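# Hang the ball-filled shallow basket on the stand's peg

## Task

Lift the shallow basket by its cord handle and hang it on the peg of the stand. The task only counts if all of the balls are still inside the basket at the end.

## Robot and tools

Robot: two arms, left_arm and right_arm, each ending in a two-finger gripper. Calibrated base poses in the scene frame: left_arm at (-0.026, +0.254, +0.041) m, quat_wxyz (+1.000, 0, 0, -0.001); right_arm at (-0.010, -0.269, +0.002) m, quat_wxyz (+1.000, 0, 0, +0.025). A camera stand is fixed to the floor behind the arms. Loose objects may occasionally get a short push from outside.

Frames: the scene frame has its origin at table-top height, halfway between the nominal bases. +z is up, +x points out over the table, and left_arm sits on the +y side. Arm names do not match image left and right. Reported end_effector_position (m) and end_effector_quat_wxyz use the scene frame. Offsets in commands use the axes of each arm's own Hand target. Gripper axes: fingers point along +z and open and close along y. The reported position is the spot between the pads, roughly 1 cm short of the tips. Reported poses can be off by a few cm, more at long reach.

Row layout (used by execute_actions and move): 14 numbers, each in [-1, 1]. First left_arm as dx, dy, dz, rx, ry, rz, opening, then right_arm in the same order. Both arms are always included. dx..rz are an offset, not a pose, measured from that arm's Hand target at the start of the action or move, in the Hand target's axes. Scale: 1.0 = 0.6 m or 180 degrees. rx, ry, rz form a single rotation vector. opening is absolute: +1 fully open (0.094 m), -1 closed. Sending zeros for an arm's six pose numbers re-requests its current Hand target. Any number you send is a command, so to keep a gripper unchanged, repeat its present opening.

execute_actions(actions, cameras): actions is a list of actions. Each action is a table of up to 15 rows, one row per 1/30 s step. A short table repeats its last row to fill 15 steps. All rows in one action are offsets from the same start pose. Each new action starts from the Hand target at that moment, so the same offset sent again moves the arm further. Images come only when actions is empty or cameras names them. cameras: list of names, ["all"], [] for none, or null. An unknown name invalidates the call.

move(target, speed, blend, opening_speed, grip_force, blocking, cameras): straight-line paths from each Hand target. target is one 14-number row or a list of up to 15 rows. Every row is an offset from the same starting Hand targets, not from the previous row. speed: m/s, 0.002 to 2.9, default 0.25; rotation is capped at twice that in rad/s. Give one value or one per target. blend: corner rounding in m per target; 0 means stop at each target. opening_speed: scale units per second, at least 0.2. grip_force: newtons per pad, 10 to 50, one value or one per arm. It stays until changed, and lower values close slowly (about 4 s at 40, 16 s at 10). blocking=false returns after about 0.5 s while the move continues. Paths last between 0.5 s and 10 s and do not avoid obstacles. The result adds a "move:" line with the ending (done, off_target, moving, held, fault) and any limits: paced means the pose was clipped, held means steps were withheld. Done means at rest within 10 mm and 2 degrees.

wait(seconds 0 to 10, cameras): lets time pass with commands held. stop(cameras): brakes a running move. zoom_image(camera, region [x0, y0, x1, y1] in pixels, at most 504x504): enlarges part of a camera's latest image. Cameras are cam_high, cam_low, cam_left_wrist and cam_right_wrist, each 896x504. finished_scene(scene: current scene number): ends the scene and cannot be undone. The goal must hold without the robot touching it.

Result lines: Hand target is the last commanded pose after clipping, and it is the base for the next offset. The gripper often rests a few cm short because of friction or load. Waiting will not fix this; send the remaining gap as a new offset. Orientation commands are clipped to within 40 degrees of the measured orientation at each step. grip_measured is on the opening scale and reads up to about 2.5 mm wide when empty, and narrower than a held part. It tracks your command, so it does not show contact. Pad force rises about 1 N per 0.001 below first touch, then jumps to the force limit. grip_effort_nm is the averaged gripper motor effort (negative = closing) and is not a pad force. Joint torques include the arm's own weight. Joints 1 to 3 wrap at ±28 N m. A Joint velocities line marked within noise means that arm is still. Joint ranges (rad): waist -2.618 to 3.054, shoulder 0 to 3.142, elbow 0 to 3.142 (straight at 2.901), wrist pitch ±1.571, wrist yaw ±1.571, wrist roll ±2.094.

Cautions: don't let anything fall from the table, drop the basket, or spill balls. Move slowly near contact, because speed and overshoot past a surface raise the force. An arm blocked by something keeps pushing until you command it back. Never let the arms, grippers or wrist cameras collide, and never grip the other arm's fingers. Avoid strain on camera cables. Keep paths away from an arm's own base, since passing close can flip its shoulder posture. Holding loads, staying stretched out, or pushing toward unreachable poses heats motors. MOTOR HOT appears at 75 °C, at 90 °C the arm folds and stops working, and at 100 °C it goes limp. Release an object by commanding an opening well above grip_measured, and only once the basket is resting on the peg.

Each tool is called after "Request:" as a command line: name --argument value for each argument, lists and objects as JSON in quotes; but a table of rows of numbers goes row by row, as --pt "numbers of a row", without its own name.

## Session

Request:
execute_actions --actions '[]'

Request:
zoom_image --camera "cam_high" --region '[340, 200, 640, 420]'

Scene clock: 0.00 s.
left_arm: end_effector_position=(+0.3677, +0.2233, +0.1646) grip_measured=+1.000 grip_effort_nm=n/a end_effector_quat_wxyz=(+0.621, +0.036, +0.783, +0.010) | right_arm: end_effector_position=(+0.3807, -0.2765, +0.1104) grip_measured=+1.000 grip_effort_nm=n/a end_effector_quat_wxyz=(+0.570, +0.057, +0.819, -0.027)
Joint positions: left_arm=[-0.117 1.486 0.327 0.928 -0.087 0.043 0.094] | right_arm=[0.001 1.436 0.379 0.697 0.157 0.081 0.094]
Joint velocities: within noise
Joint torques (N m): no reading
Motor temperatures (°C): left_arm=[24 30 40 31 26 26 28] | right_arm=[25 27 32 29 24 24 25]
Heat: left arm: 40 °C; right arm: 32 °C.
Hand target: left_arm +0.3677, +0.2234, +0.1639; +0.619, +0.036, +0.785, +0.011 | right_arm +0.3802, -0.2767, +0.1093; +0.567, +0.057, +0.821, -0.028
Tool commands: left_gripper/opening=+1.0 right_gripper/opening=+1.0

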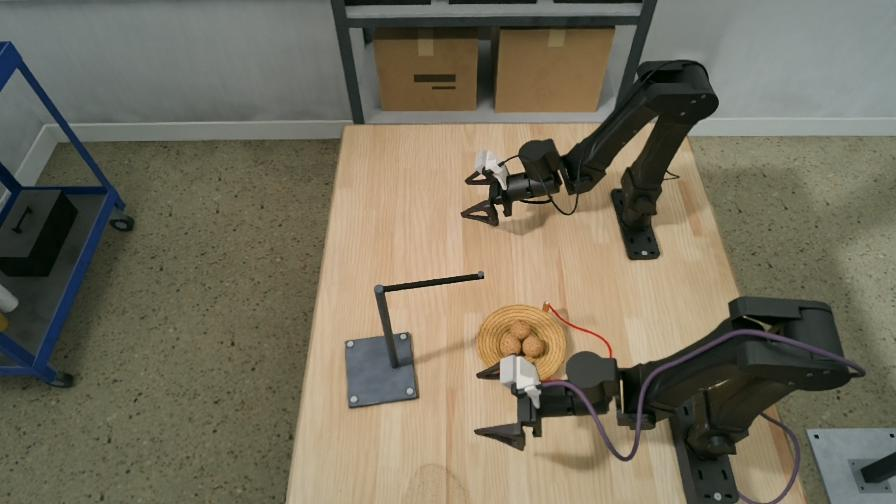

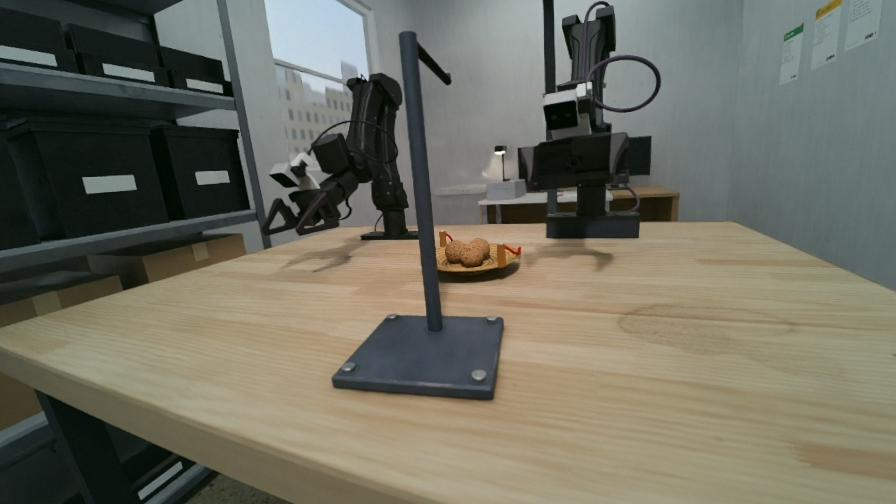

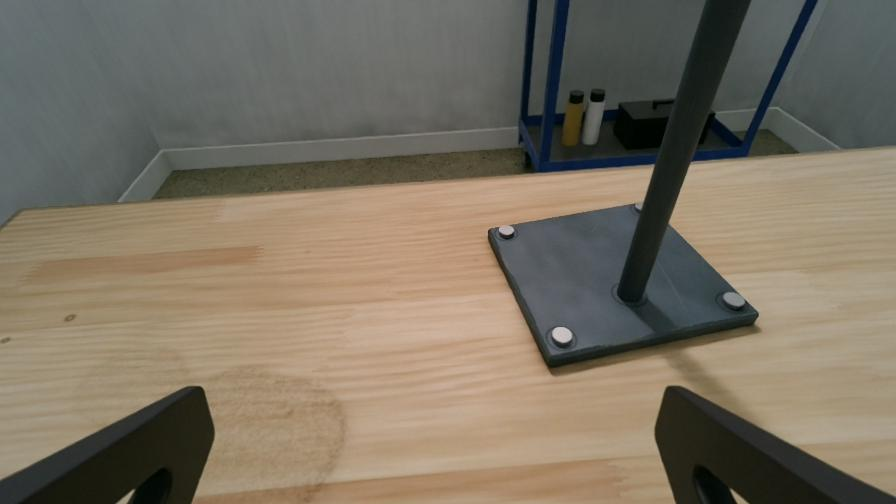

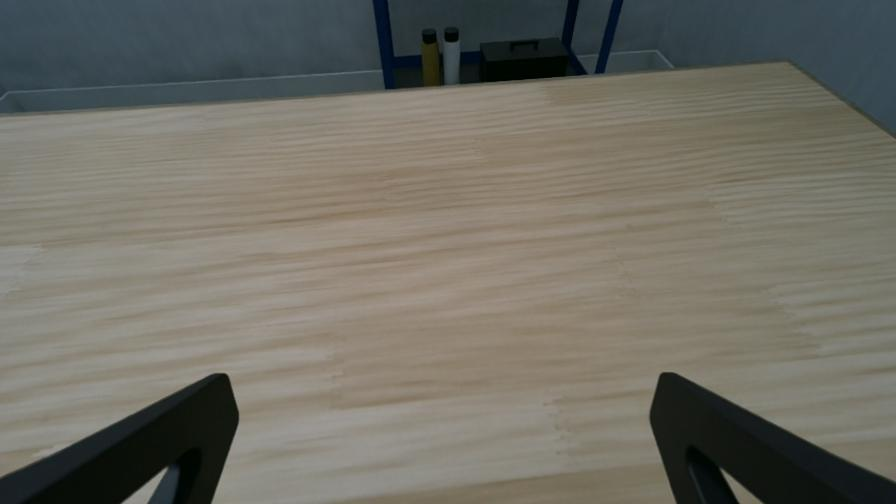

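Scaled by 1.680 from the camera's 896x504 image, which has a finer 1280x720 frame.

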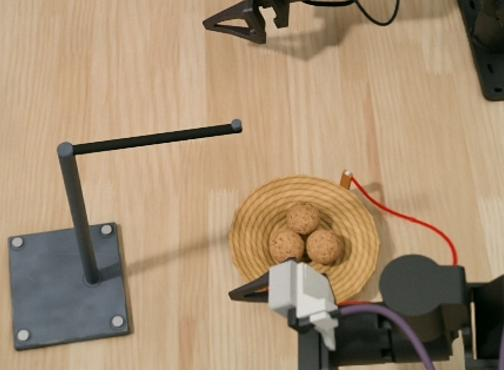

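Request:
move --target '[-0.129,-0.1807,-0.339,0.3623,0.2034,0.2498,0.2, 0,0,0,0,0,0,1]' --speed 0.25 --cameras '["cam_left_wrist","cam_high","cam_low"]'

Scene clock: 36.30 s.
left_arm: end_effector_position=(+0.1853, +0.1175, +0.2772) grip_measured=+0.203 grip_effort_nm=-0.17 end_effector_quat_wxyz=(+0.203, +0.615, +0.744, -0.162) | right_arm: end_effector_position=(+0.3807, -0.2765, +0.1104) grip_measured=+1.000 grip_effort_nm=0.02 end_effector_quat_wxyz=(+0.570, +0.057, +0.819, -0.027)
Joint positions: left_arm=[-0.245 1.281 1.401 -1.44 0.468 1.074 0.057] | right_arm=[0.001 1.436 0.379 0.697 0.157 0.081 0.094]
Joint torques (N m): left_arm=[-0.51 -2.5 8.47 0.43 0.34 0.1] | right_arm=[0.02 -5.72 6.32 1.48 0.03 -0.02]
Heat: left arm: 42 °C; right arm: 34 °C.
Hand target: left_arm +0.1834, +0.1156, +0.2800; +0.198, +0.621, +0.740, -0.166 | right_arm +0.3802, -0.2767, +0.1093; +0.567, +0.057, +0.821, -0.028
Off the commanded pose: left_arm 0.004 m, 1 deg | right_arm 0.001 m, 0 deg.
move: done
Images, in order (width x height): cam_high 896x504, cam_low 896x504, cam_left_wrist 896x504.

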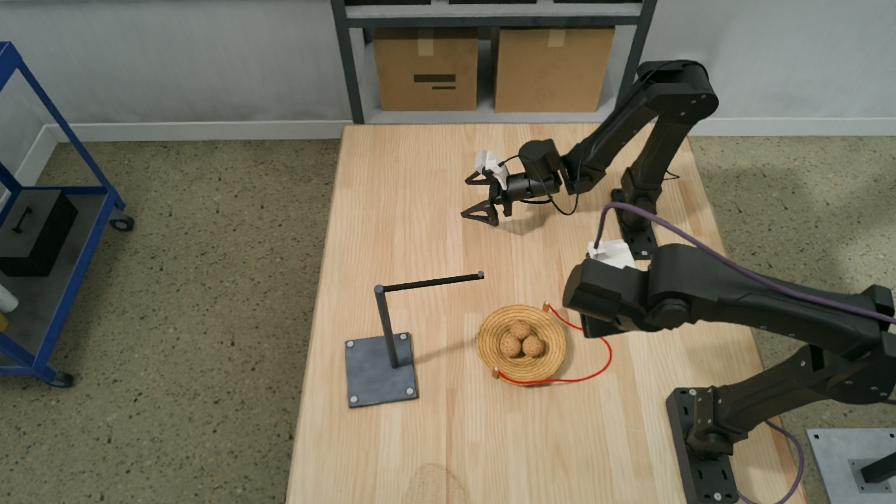

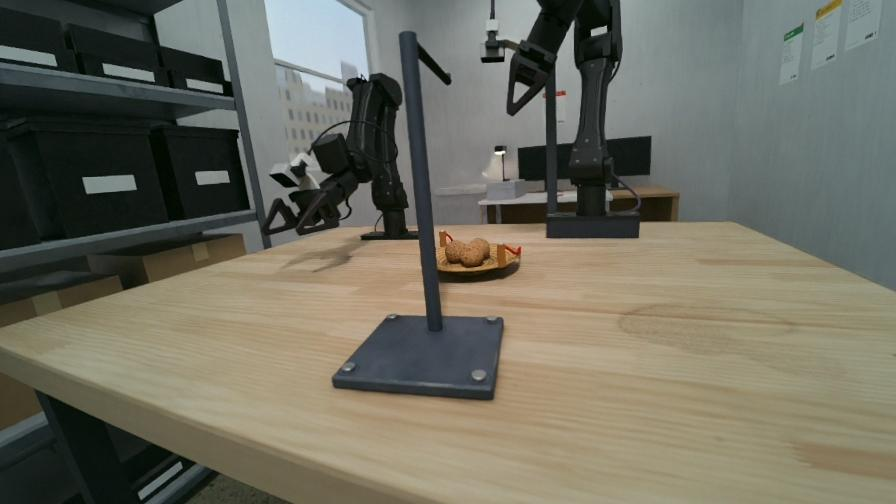

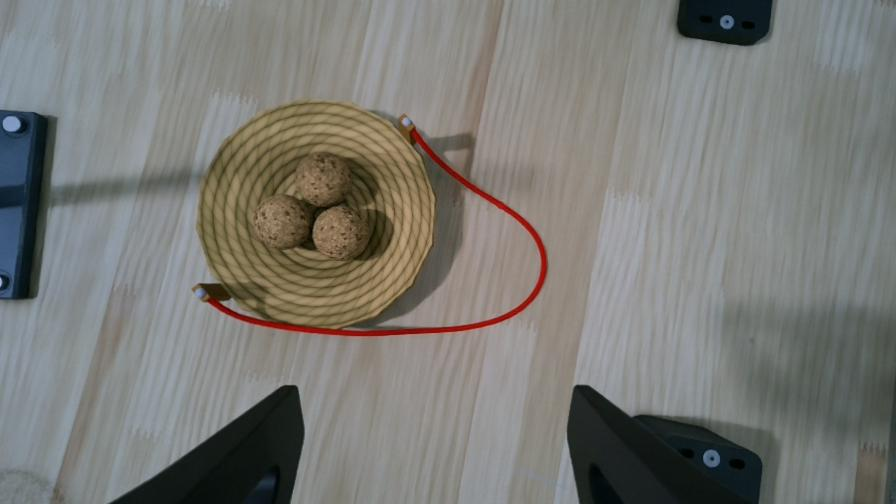

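Request:
zoom_image --camera "cam_left_wrist" --region '[180, 90, 580, 350]'

Scaled by 1.260 from the camera's 896x504 image, which has a finer 1280x720 frame.

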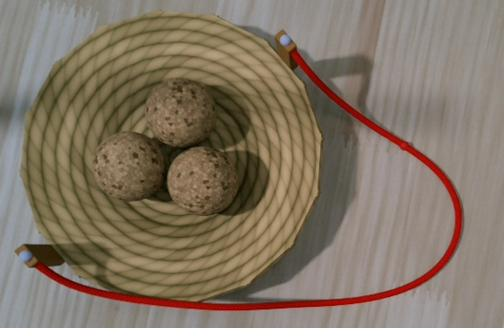

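Request:
move --target '[0.2022,-0.031,0.3107,0.1064,0.0778,0.2571,0.0, 0,0,0,0,0,0,1]' --speed 0.2 --cameras '["cam_left_wrist","cam_high"]'

Scene clock: 92.97 s.
left_arm: end_effector_position=(+0.1669, +0.1249, +0.0643) grip_measured=+0.003 grip_effort_nm=-0.17 end_effector_quat_wxyz=(+0.060, +0.896, +0.427, -0.111) | right_arm: end_effector_position=(+0.3807, -0.2765, +0.1104) grip_measured=+1.000 grip_effort_nm=0.02 end_effector_quat_wxyz=(+0.570, +0.057, +0.819, -0.027)
Joint positions: left_arm=[-0.401 1.56 0.85 -0.919 0.246 1.857 0.047] | right_arm=[0.001 1.436 0.379 0.697 0.157 0.081 0.094]
Joint torques (N m): left_arm=[-0.43 -4.42 4.67 0.23 0.23 0.11] | right_arm=[0.09 -5.76 6.32 1.46 0.05 -0.01]
Motor temperatures (°C): left_arm=[23 30 42 31 26 26 28] | right_arm=[25 28 34 34 24 24 25]
Heat: left arm: 42 °C; right arm: 34 °C.
Hand target: left_arm +0.1630, +0.1240, +0.0579; +0.055, +0.899, +0.419, -0.118 | right_arm +0.3802, -0.2767, +0.1093; +0.567, +0.057, +0.821, -0.028
Off the commanded pose: left_arm 0.008 m, 1 deg | right_arm 0.001 m, 0 deg.
move: done
Images, in order (width x height): cam_high 896x504, cam_left_wrist 896x504.

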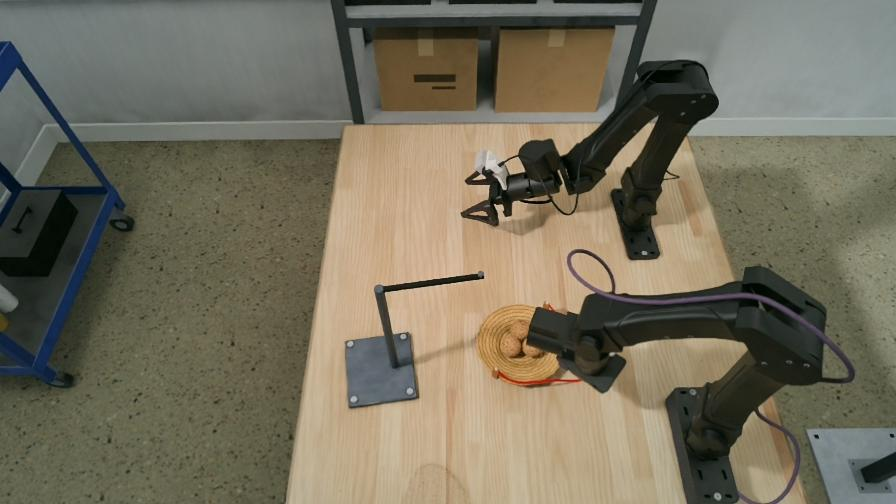

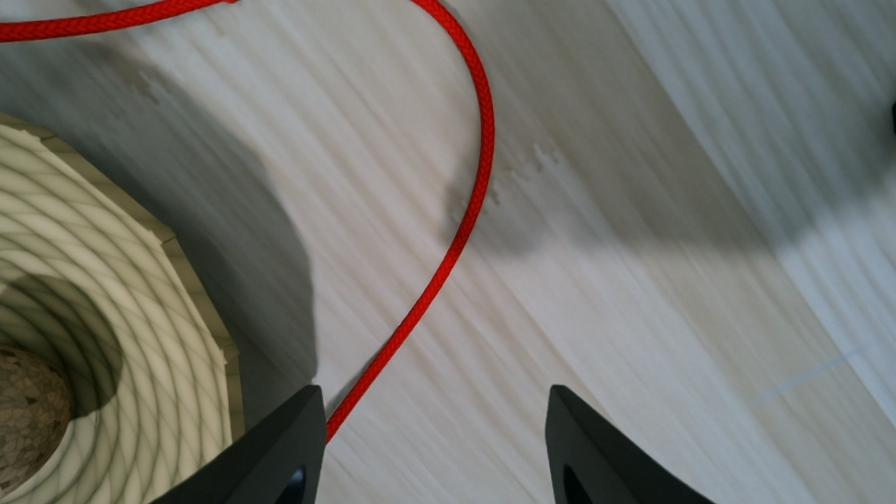

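Request:
move --target '[-0.005,-0.0078,0.072,0,0,0,0.0, 0,0,0,0,0,0,1]' --speed 0.06 --cameras '["cam_left_wrist"]'

Scene clock: 125.73 s.
left_arm: end_effector_position=(+0.1558, +0.1171, +0.0232) grip_measured=+0.003 grip_effort_nm=-0.17 end_effector_quat_wxyz=(+0.060, +0.900, +0.419, -0.109) | right_arm: end_effector_position=(+0.3807, -0.2765, +0.1104) grip_measured=+1.000 grip_effort_nm=0.02 end_effector_quat_wxyz=(+0.570, +0.057, +0.819, -0.027)
Joint positions: left_arm=[-0.453 1.627 0.726 -0.713 0.246 1.821 0.047] | right_arm=[0.001 1.436 0.379 0.697 0.157 0.081 0.094]
Joint torques (N m): left_arm=[-0.5 -4.36 4.08 0.27 0.26 -0.05] | right_arm=[0.05 -5.78 6.28 1.47 0.04 -0.01]
Heat: left arm: 41 °C; right arm: 34 °C.
Hand target: left_arm +0.1503, +0.1162, +0.0170; +0.056, +0.899, +0.419, -0.118 | right_arm +0.3802, -0.2767, +0.1093; +0.567, +0.057, +0.821, -0.028
Off the commanded pose: left_arm 0.008 m, 1 deg | right_arm 0.001 m, 0 deg.
move: done
Images, in order (width x height): cam_left_wrist 896x504.

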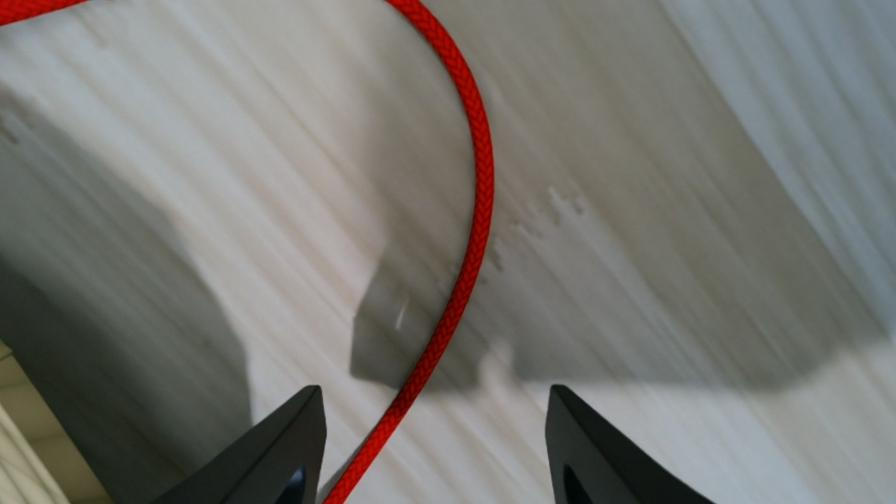

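Request:
move --target '[-0.0052,-0.0045,0.0083,0,0,0,0.0, 0,0,0,0,0,0,1]' --speed 0.04 --cameras '["cam_left_wrist"]'

Scene clock: 141.43 s.
left_arm: end_effector_position=(+0.1516, +0.1154, +0.0190) grip_measured=+0.003 grip_effort_nm=-0.17 end_effector_quat_wxyz=(+0.060, +0.900, +0.419, -0.109) | right_arm: end_effector_position=(+0.3807, -0.2765, +0.1104) grip_measured=+1.000 grip_effort_nm=0.02 end_effector_quat_wxyz=(+0.570, +0.057, +0.819, -0.027)
Joint positions: left_arm=[-0.468 1.627 0.705 -0.689 0.246 1.805 0.047] | right_arm=[0.001 1.436 0.379 0.697 0.157 0.081 0.094]
Joint torques (N m): left_arm=[-0.53 -4.44 3.86 0.28 0.26 -0.04] | right_arm=[0.06 -5.76 6.31 1.48 0.04 -0.03]
Heat: left arm: 41 °C; right arm: 35 °C.
Hand target: left_arm +0.1455, +0.1146, +0.0130; +0.056, +0.898, +0.419, -0.118 | right_arm +0.3802, -0.2767, +0.1093; +0.567, +0.057, +0.821, -0.028
Off the commanded pose: left_arm 0.009 m, 1 deg | right_arm 0.001 m, 0 deg.
move: done
Images, in order (width x height): cam_left_wrist 896x504.

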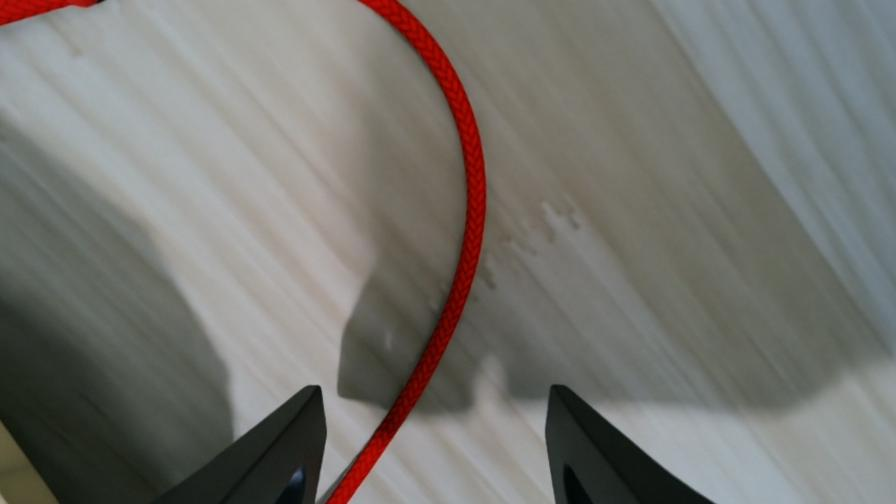

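Request:
move --pt "0.0013 0 0.0055 0 0 0 0.0 0 0 0 0 0 0 1" --pt "0.0013 0 0.0055 0 0 0 -1 0 0 0 0 0 0 1" --speed 0.04 --opening_speed 0.4 --cameras '["cam_left_wrist"]'

Scene clock: 150.43 s.
left_arm: end_effector_position=(+0.1519, +0.1152, +0.0161) grip_measured=-0.993 grip_effort_nm=-0.39 end_effector_quat_wxyz=(+0.061, +0.899, +0.419, -0.108) | right_arm: end_effector_position=(+0.3807, -0.2765, +0.1104) grip_measured=+1.000 grip_effort_nm=0.02 end_effector_quat_wxyz=(+0.570, +0.057, +0.819, -0.027)
Joint positions: left_arm=[-0.468 1.635 0.698 -0.671 0.246 1.803 0] | right_arm=[0.001 1.436 0.379 0.697 0.157 0.081 0.094]
Joint torques (N m): left_arm=[-0.55 -4.25 3.86 0.27 0.27 -0.05] | right_arm=[0.02 -5.78 6.35 1.48 0.05 -0.01]
Heat: left arm: 41 °C; right arm: 35 °C.
Hand target: left_arm +0.1454, +0.1146, +0.0096; +0.055, +0.898, +0.419, -0.119 | right_arm +0.3802, -0.2767, +0.1093; +0.567, +0.057, +0.821, -0.028
Off the commanded pose: left_arm 0.009 m, 1 deg | right_arm 0.001 m, 0 deg.
move: done
Images, in order (width x height): cam_left_wrist 896x504.

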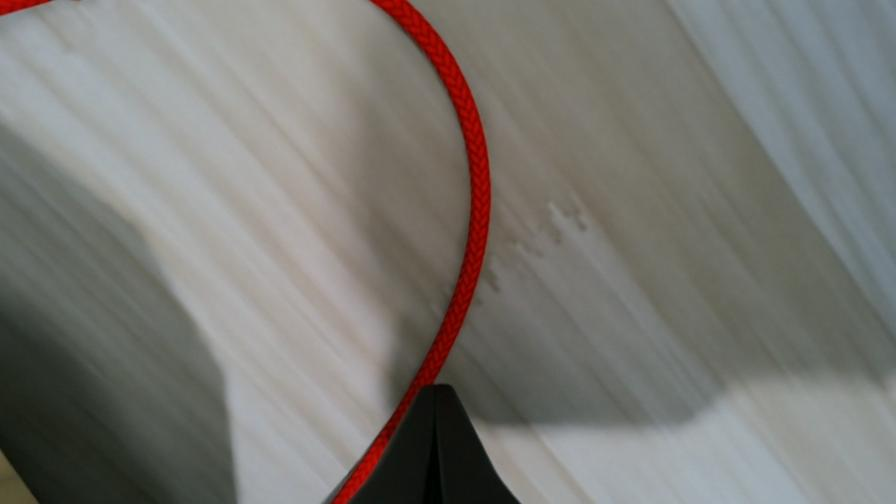

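Request:
move --pt "0 0 0 0 0 0 0.0 0 0 0 0 0 0 1" --pt "0.0026 0 0.0097 0 0 0 0.0 0 0 0 0 0 0 1" --speed 0.04 --cameras '["cam_left_wrist"]'

Scene clock: 158.30 s.
left_arm: end_effector_position=(+0.1513, +0.1155, +0.0117) grip_measured=-0.003 grip_effort_nm=0.12 end_effector_quat_wxyz=(+0.060, +0.899, +0.419, -0.109) | right_arm: end_effector_position=(+0.3807, -0.2765, +0.1104) grip_measured=+1.000 grip_effort_nm=0.02 end_effector_quat_wxyz=(+0.570, +0.057, +0.819, -0.027)
Joint positions: left_arm=[-0.468 1.649 0.69 -0.653 0.246 1.803 0.047] | right_arm=[0.001 1.436 0.379 0.697 0.157 0.081 0.094]
Joint torques (N m): left_arm=[-0.55 -3.86 3.55 0.4 0.27 -0.05] | right_arm=[0.08 -5.75 6.28 1.48 0.04 -0.01]
Heat: left arm: 40 °C; right arm: 35 °C.
Hand target: left_arm +0.1455, +0.1145, +0.0036; +0.056, +0.898, +0.419, -0.118 | right_arm +0.3802, -0.2767, +0.1093; +0.567, +0.057, +0.821, -0.028
Off the commanded pose: left_arm 0.010 m, 1 deg | right_arm 0.001 m, 0 deg.
move: done
Images, in order (width x height): cam_left_wrist 896x504.

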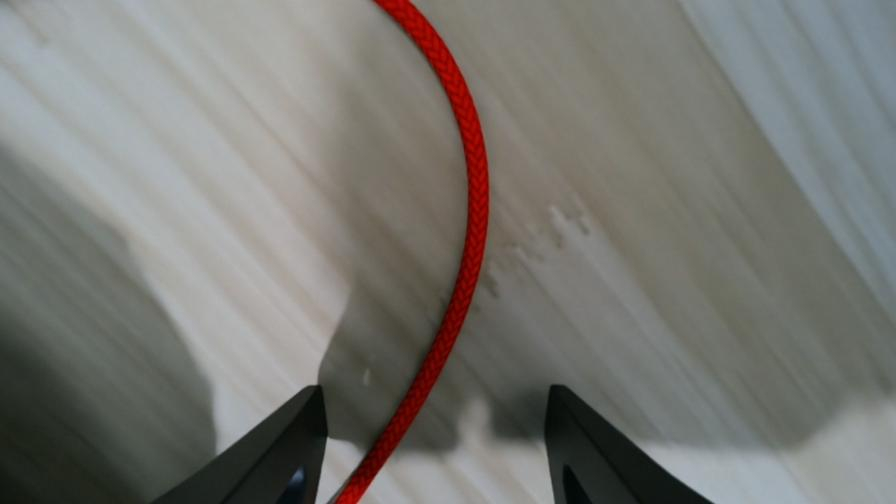

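Request:
move --target '[0,0,0,0,0,0,-1, 0,0,0,0,0,0,1]' --opening_speed 0.4 --cameras '["cam_left_wrist"]'

Scene clock: 164.27 s.
left_arm: end_effector_position=(+0.1547, +0.1137, +0.0115) grip_measured=-0.974 grip_effort_nm=-0.99 end_effector_quat_wxyz=(+0.066, +0.900, +0.419, -0.104) | right_arm: end_effector_position=(+0.3807, -0.2765, +0.1104) grip_measured=+1.000 grip_effort_nm=0.02 end_effector_quat_wxyz=(+0.570, +0.057, +0.819, -0.027)
Joint positions: left_arm=[-0.468 1.649 0.69 -0.637 0.246 1.803 0.001] | right_arm=[0.001 1.436 0.379 0.697 0.157 0.081 0.094]
Joint torques (N m): left_arm=[-0.54 -3.9 3.59 0.24 0.26 -0.05] | right_arm=[0.03 -5.75 6.34 1.47 0.03 -0.01]
Heat: left arm: 40 °C; right arm: 35 °C.
Hand target: left_arm +0.1455, +0.1146, +0.0036; +0.056, +0.898, +0.419, -0.118 | right_arm +0.3802, -0.2767, +0.1093; +0.567, +0.057, +0.821, -0.028
Off the commanded pose: left_arm 0.012 m, 2 deg | right_arm 0.001 m, 0 deg.
move: off_target (left_arm)
Images, in order (width x height): cam_left_wrist 896x504.

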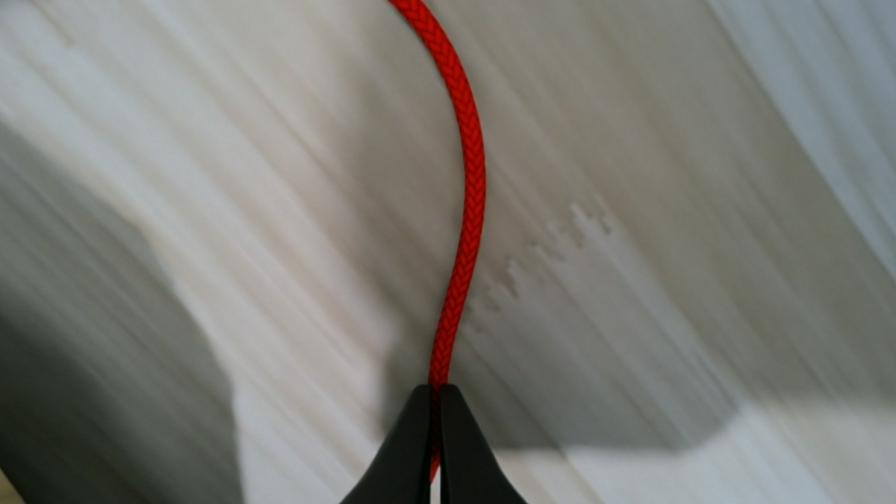

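Request:
move --pt "-0.008 0.1162 -0.1962 -0.0426 -0.0825 -0.1029 -1 0 0 0 0 0 0 1" --pt "-0.0072 0.2663 -0.3432 -0.0952 -0.1507 -0.1718 -1 0 0 0 0 0 0 1" --speed 0.1 --blend 0.03 --cameras '["all"]'

Scene clock: 195.43 s.
left_arm: end_effector_position=(+0.2977, +0.0511, +0.2041) grip_measured=-0.979 grip_effort_nm=-1.06 end_effector_quat_wxyz=(+0.252, +0.694, +0.625, -0.253) | right_arm: end_effector_position=(+0.3807, -0.2765, +0.1104) grip_measured=+1.000 grip_effort_nm=0.02 end_effector_quat_wxyz=(+0.570, +0.057, +0.819, -0.027)
Joint positions: left_arm=[-0.245 1.785 1.506 -1.121 0.714 1.365 0.001] | right_arm=[0.001 1.436 0.379 0.697 0.157 0.081 0.094]
Joint torques (N m): left_arm=[0.59 -7.04 8.81 0.29 0.66 -0.05] | right_arm=[0.03 -5.76 6.31 1.48 0.04 -0.01]
Heat: left arm: 41 °C; right arm: 35 °C.
Hand target: left_arm +0.2995, +0.0497, +0.2036; +0.248, +0.686, +0.629, -0.270 | right_arm +0.3802, -0.2767, +0.1093; +0.567, +0.057, +0.821, -0.028
Off the commanded pose: left_arm 0.002 m, 2 deg | right_arm 0.001 m, 0 deg.
move: done

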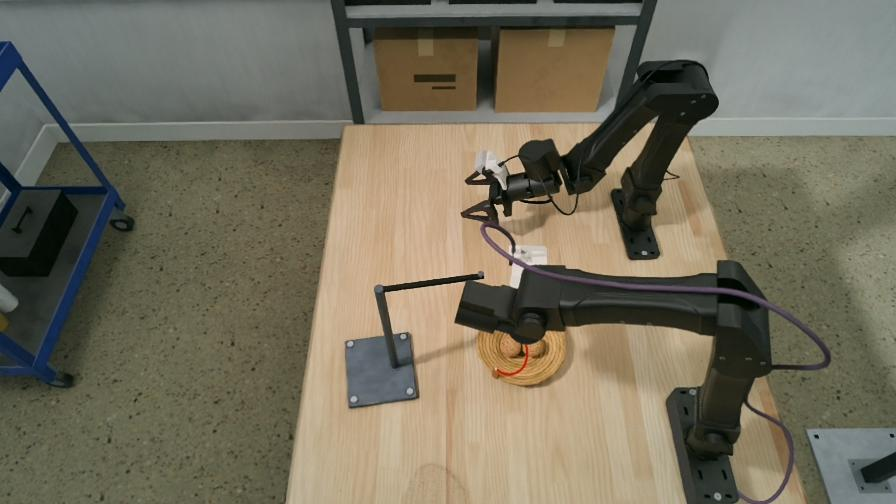

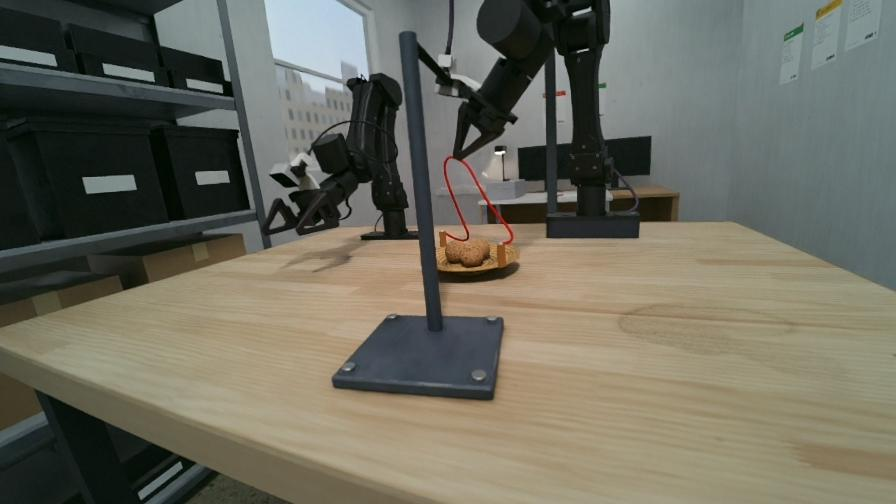

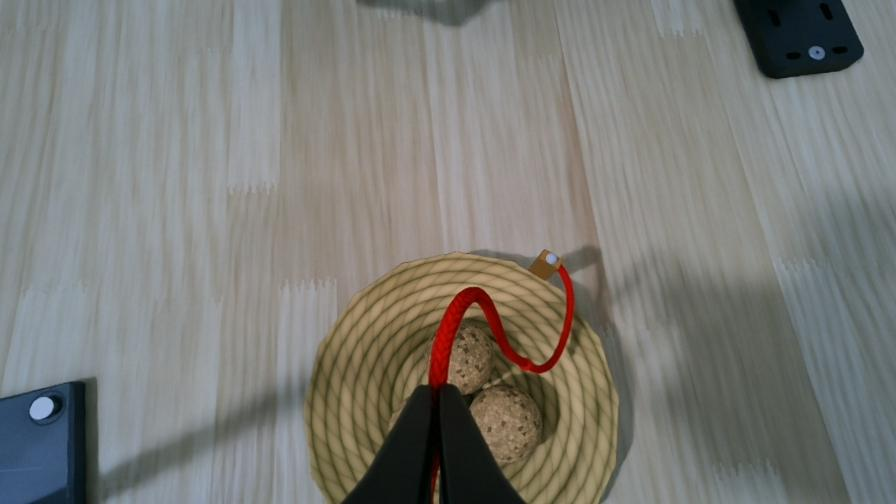

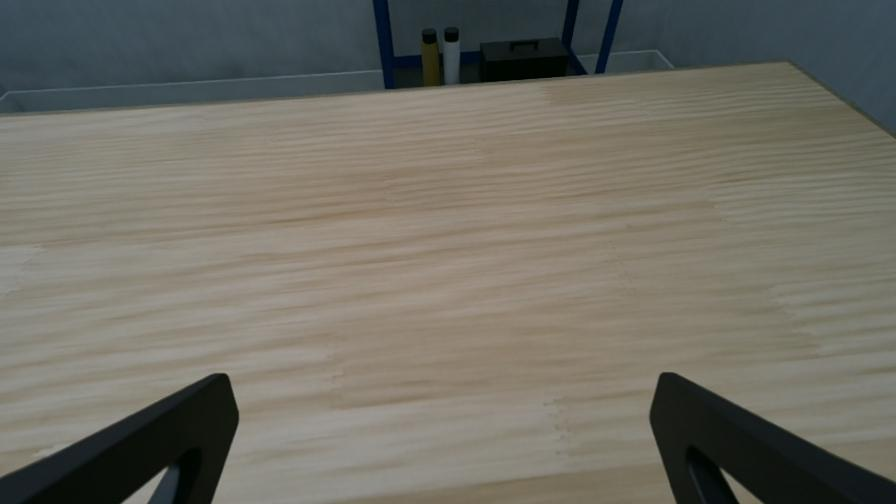

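Request:
move --target '[-0.0868,-0.0237,-0.1128,-0.0644,0,-0.069,-1, 0,0,0,0,0,0,1]' --speed 0.05 --cameras '["cam_high","cam_low","cam_left_wrist"]'

Scene clock: 210.30 s.
left_arm: end_effector_position=(+0.2924, +0.0624, +0.2709) grip_measured=-0.979 grip_effort_nm=-1.05 end_effector_quat_wxyz=(+0.272, +0.582, +0.731, -0.230) | right_arm: end_effector_position=(+0.3807, -0.2765, +0.1104) grip_measured=+1.000 grip_effort_nm=0.03 end_effector_quat_wxyz=(+0.570, +0.057, +0.819, -0.027)
Joint positions: left_arm=[-0.245 1.613 1.564 -1.157 0.645 0.973 0.001] | right_arm=[0.001 1.436 0.379 0.697 0.157 0.081 0.094]
Joint torques (N m): left_arm=[-0.69 -10.78 9.21 0.62 0.48 -0.07] | right_arm=[0.09 -5.78 6.32 1.47 0.04 -0.02]
Heat: left arm: 42 °C; right arm: 35 °C.
Hand target: left_arm +0.2860, +0.0591, +0.2886; +0.285, +0.585, +0.723, -0.231 | right_arm +0.3802, -0.2767, +0.1093; +0.567, +0.057, +0.821, -0.028
Off the commanded pose: left_arm 0.019 m, 2 deg | right_arm 0.001 m, 0 deg.
move: off_target (left_arm)
Images, in order (width x height): cam_high 896x504, cam_low 896x504, cam_left_wrist 896x504.

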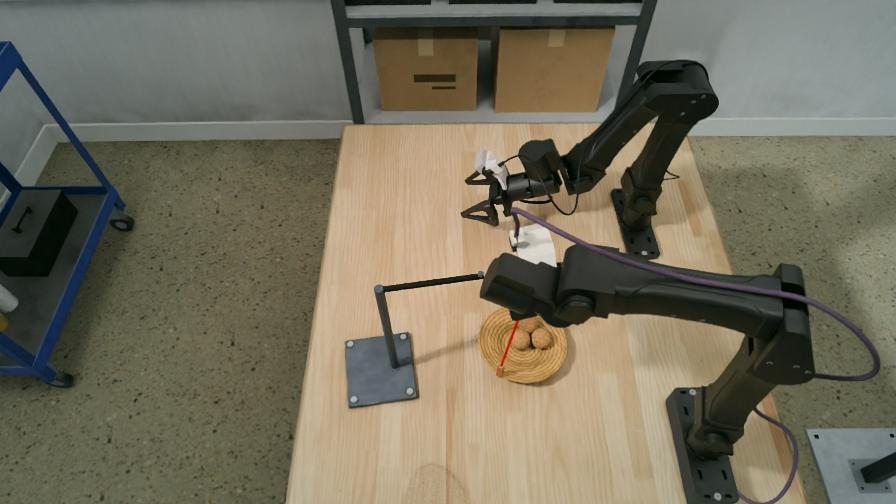

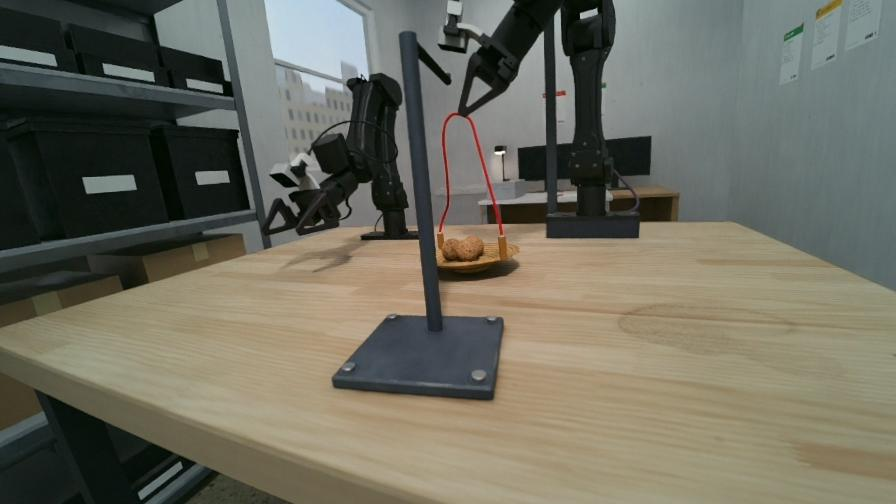

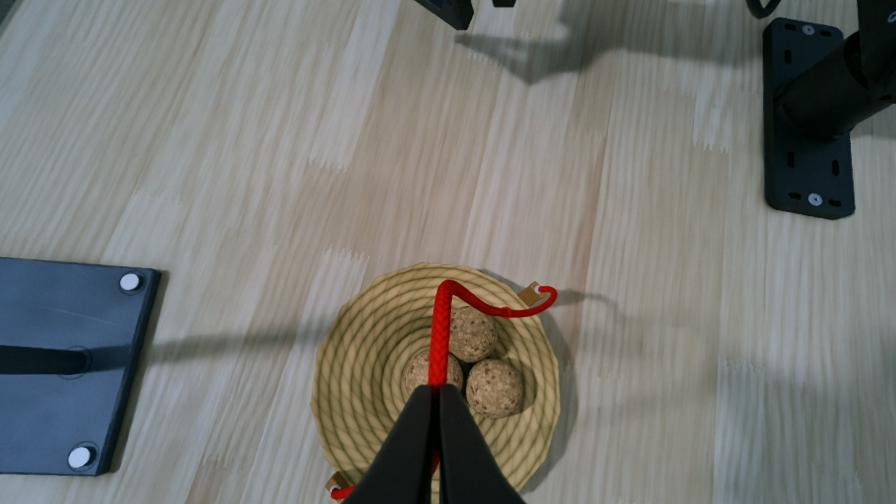

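Request:
move --target '[-0.0567,0.0068,-0.0612,0,0,0,-1, 0,0,0,0,0,0,1]' --speed 0.04 --cameras '["cam_low","cam_left_wrist"]'

Scene clock: 220.63 s.
left_arm: end_effector_position=(+0.2895, +0.0648, +0.3339) grip_measured=-0.981 grip_effort_nm=-1.05 end_effector_quat_wxyz=(+0.284, +0.584, +0.728, -0.219) | right_arm: end_effector_position=(+0.3807, -0.2765, +0.1104) grip_measured=+1.000 grip_effort_nm=0.02 end_effector_quat_wxyz=(+0.570, +0.057, +0.819, -0.027)
Joint positions: left_arm=[-0.245 1.653 1.865 -1.386 0.634 0.973 0.001] | right_arm=[0.001 1.436 0.379 0.697 0.157 0.081 0.094]
Joint torques (N m): left_arm=[-0.17 -6.15 9.16 0.77 0.58 0.01] | right_arm=[0.06 -5.76 6.34 1.47 0.04 -0.02]
Heat: left arm: 43 °C; right arm: 35 °C.
Hand target: left_arm +0.2899, +0.0601, +0.3387; +0.285, +0.585, +0.723, -0.231 | right_arm +0.3802, -0.2767, +0.1093; +0.567, +0.057, +0.821, -0.028
Off the commanded pose: left_arm 0.007 m, 1 deg | right_arm 0.001 m, 0 deg.
move: done
Images, in order (width x height): cam_low 896x504, cam_left_wrist 896x504.

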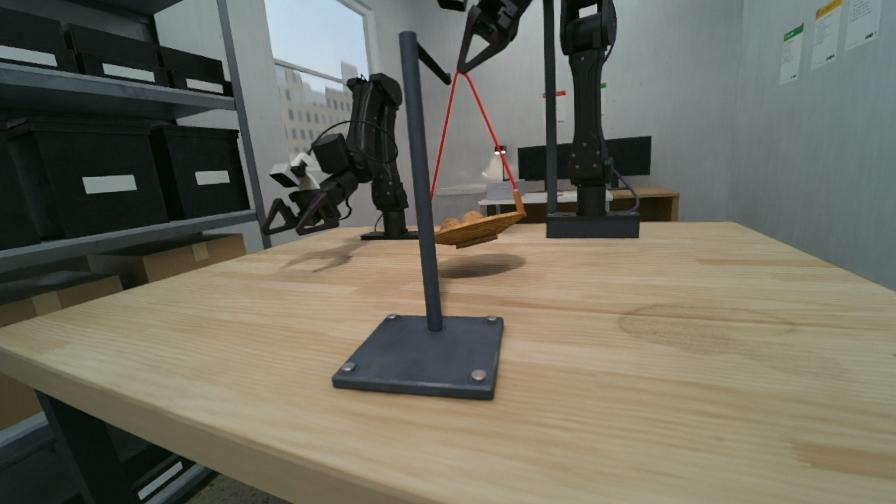

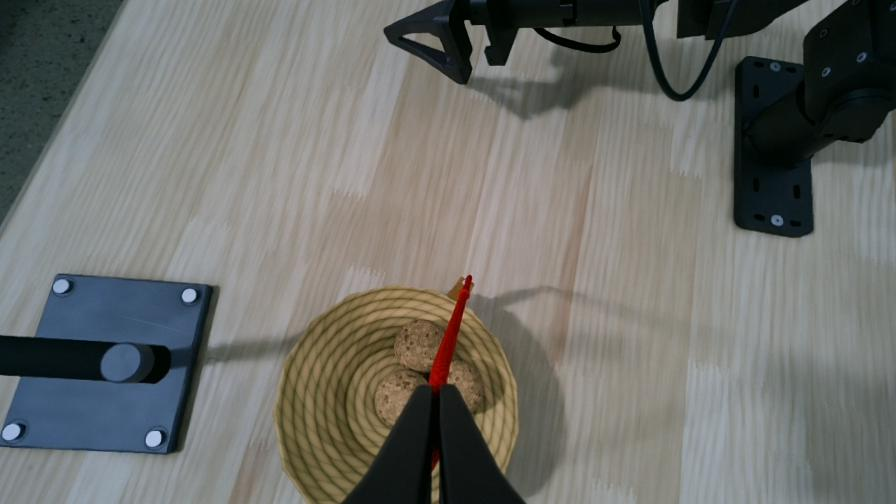

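Request:
zoom_image --camera "cam_low" --region '[390, 50, 560, 280]'

Scaled by 2.191 from the camera's 896x504 image, which has a finer 1280x720 frame.

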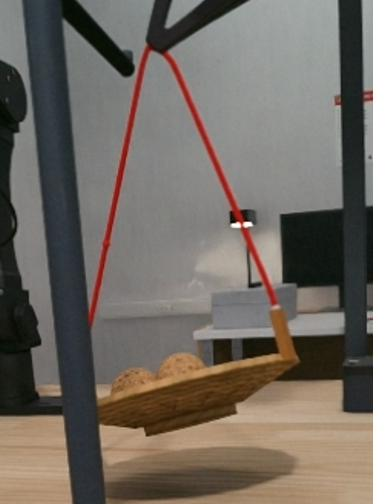

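Request:
move --pt "0.0966 0 0.1036 0 0 0 -1 0 0 0 0 0 0 1" --pt "0.2317 -0.1485 0.2146 0.0232 0.0721 0.0313 -1 0 0 0 0 0 0 1" --pt "0.376 -0.2398 0.3535 0.0232 0.0721 0.0313 -1 0 0 0 0 0 0 1" --speed '[0.05,0.12,0.12]' --blend '[0,0.03,0]' --cameras '["cam_high","cam_low","cam_left_wrist"]'

Scene clock: 265.70 s.
left_arm: end_effector_position=(+0.1491, +0.0500, +0.0355) grip_measured=-0.981 grip_effort_nm=-1.05 end_effector_quat_wxyz=(+0.197, +0.652, +0.712, -0.171) | right_arm: end_effector_position=(+0.3807, -0.2765, +0.1104) grip_measured=+1.000 grip_effort_nm=0.02 end_effector_quat_wxyz=(+0.570, +0.057, +0.819, -0.027)
Joint positions: left_arm=[-0.606 1.43 0.482 -0.255 0.389 0.803 0.001] | right_arm=[0.001 1.436 0.379 0.697 0.157 0.081 0.094]
Joint torques (N m): left_arm=[-0.51 -3.06 4.66 1.13 0.27 -0.06] | right_arm=[0.06 -5.74 6.3 1.46 0.04 0]
Heat: left arm: 43 °C; right arm: 36 °C.
Hand target: left_arm +0.1450, +0.0498, +0.0297; +0.191, +0.652, +0.712, -0.175 | right_arm +0.3802, -0.2767, +0.1093; +0.567, +0.057, +0.821, -0.028
Off the commanded pose: left_arm 0.007 m, 1 deg | right_arm 0.001 m, 0 deg.
move: done
Images, in order (width x height): cam_high 896x504, cam_low 896x504, cam_left_wrist 896x504.

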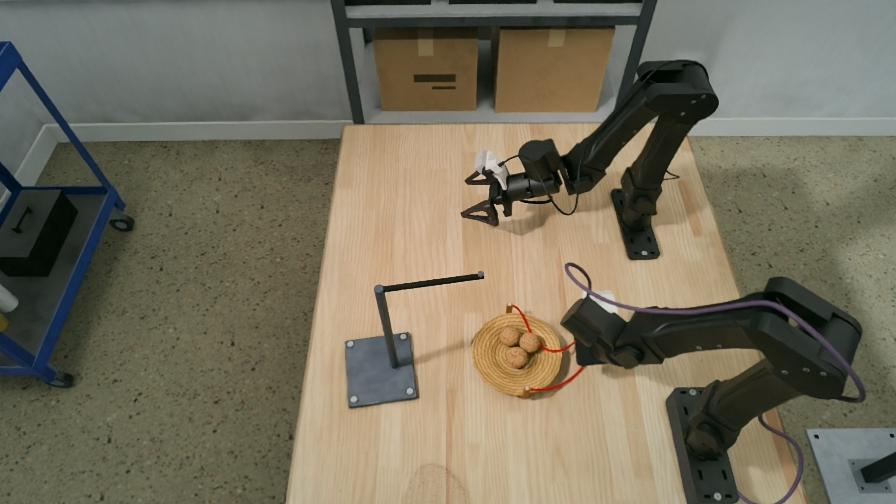

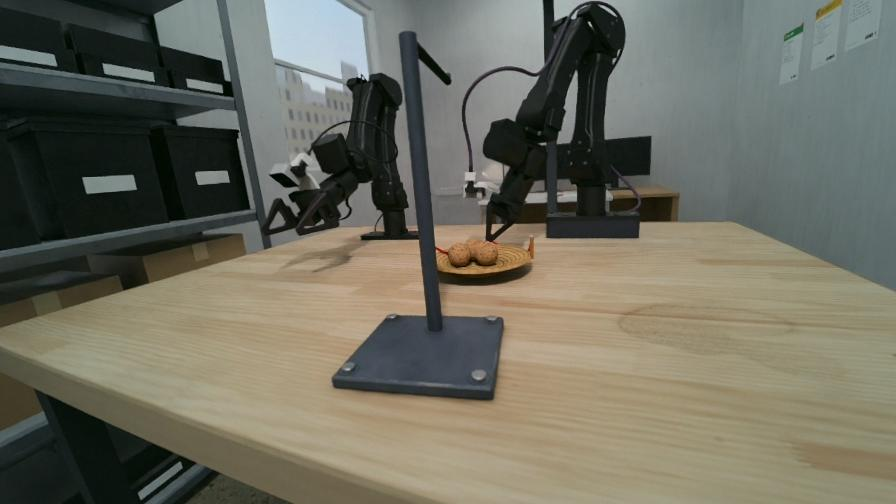

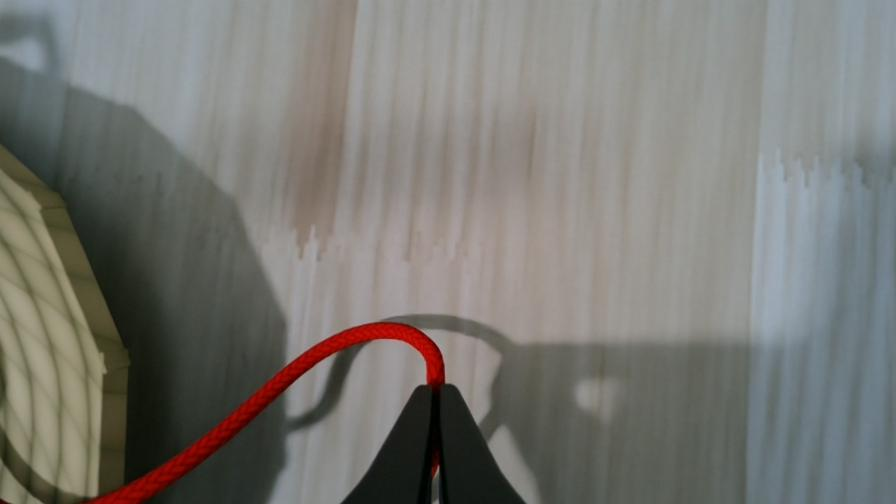

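Request:
zoom_image --camera "cam_high" --region '[450, 280, 650, 420]'

Scaled by 2.520 from the camera's 896x504 image, which has a finer 1280x720 frame.

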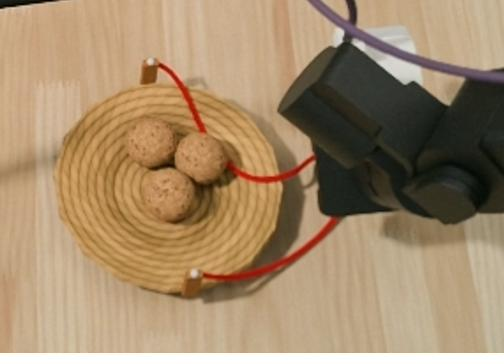

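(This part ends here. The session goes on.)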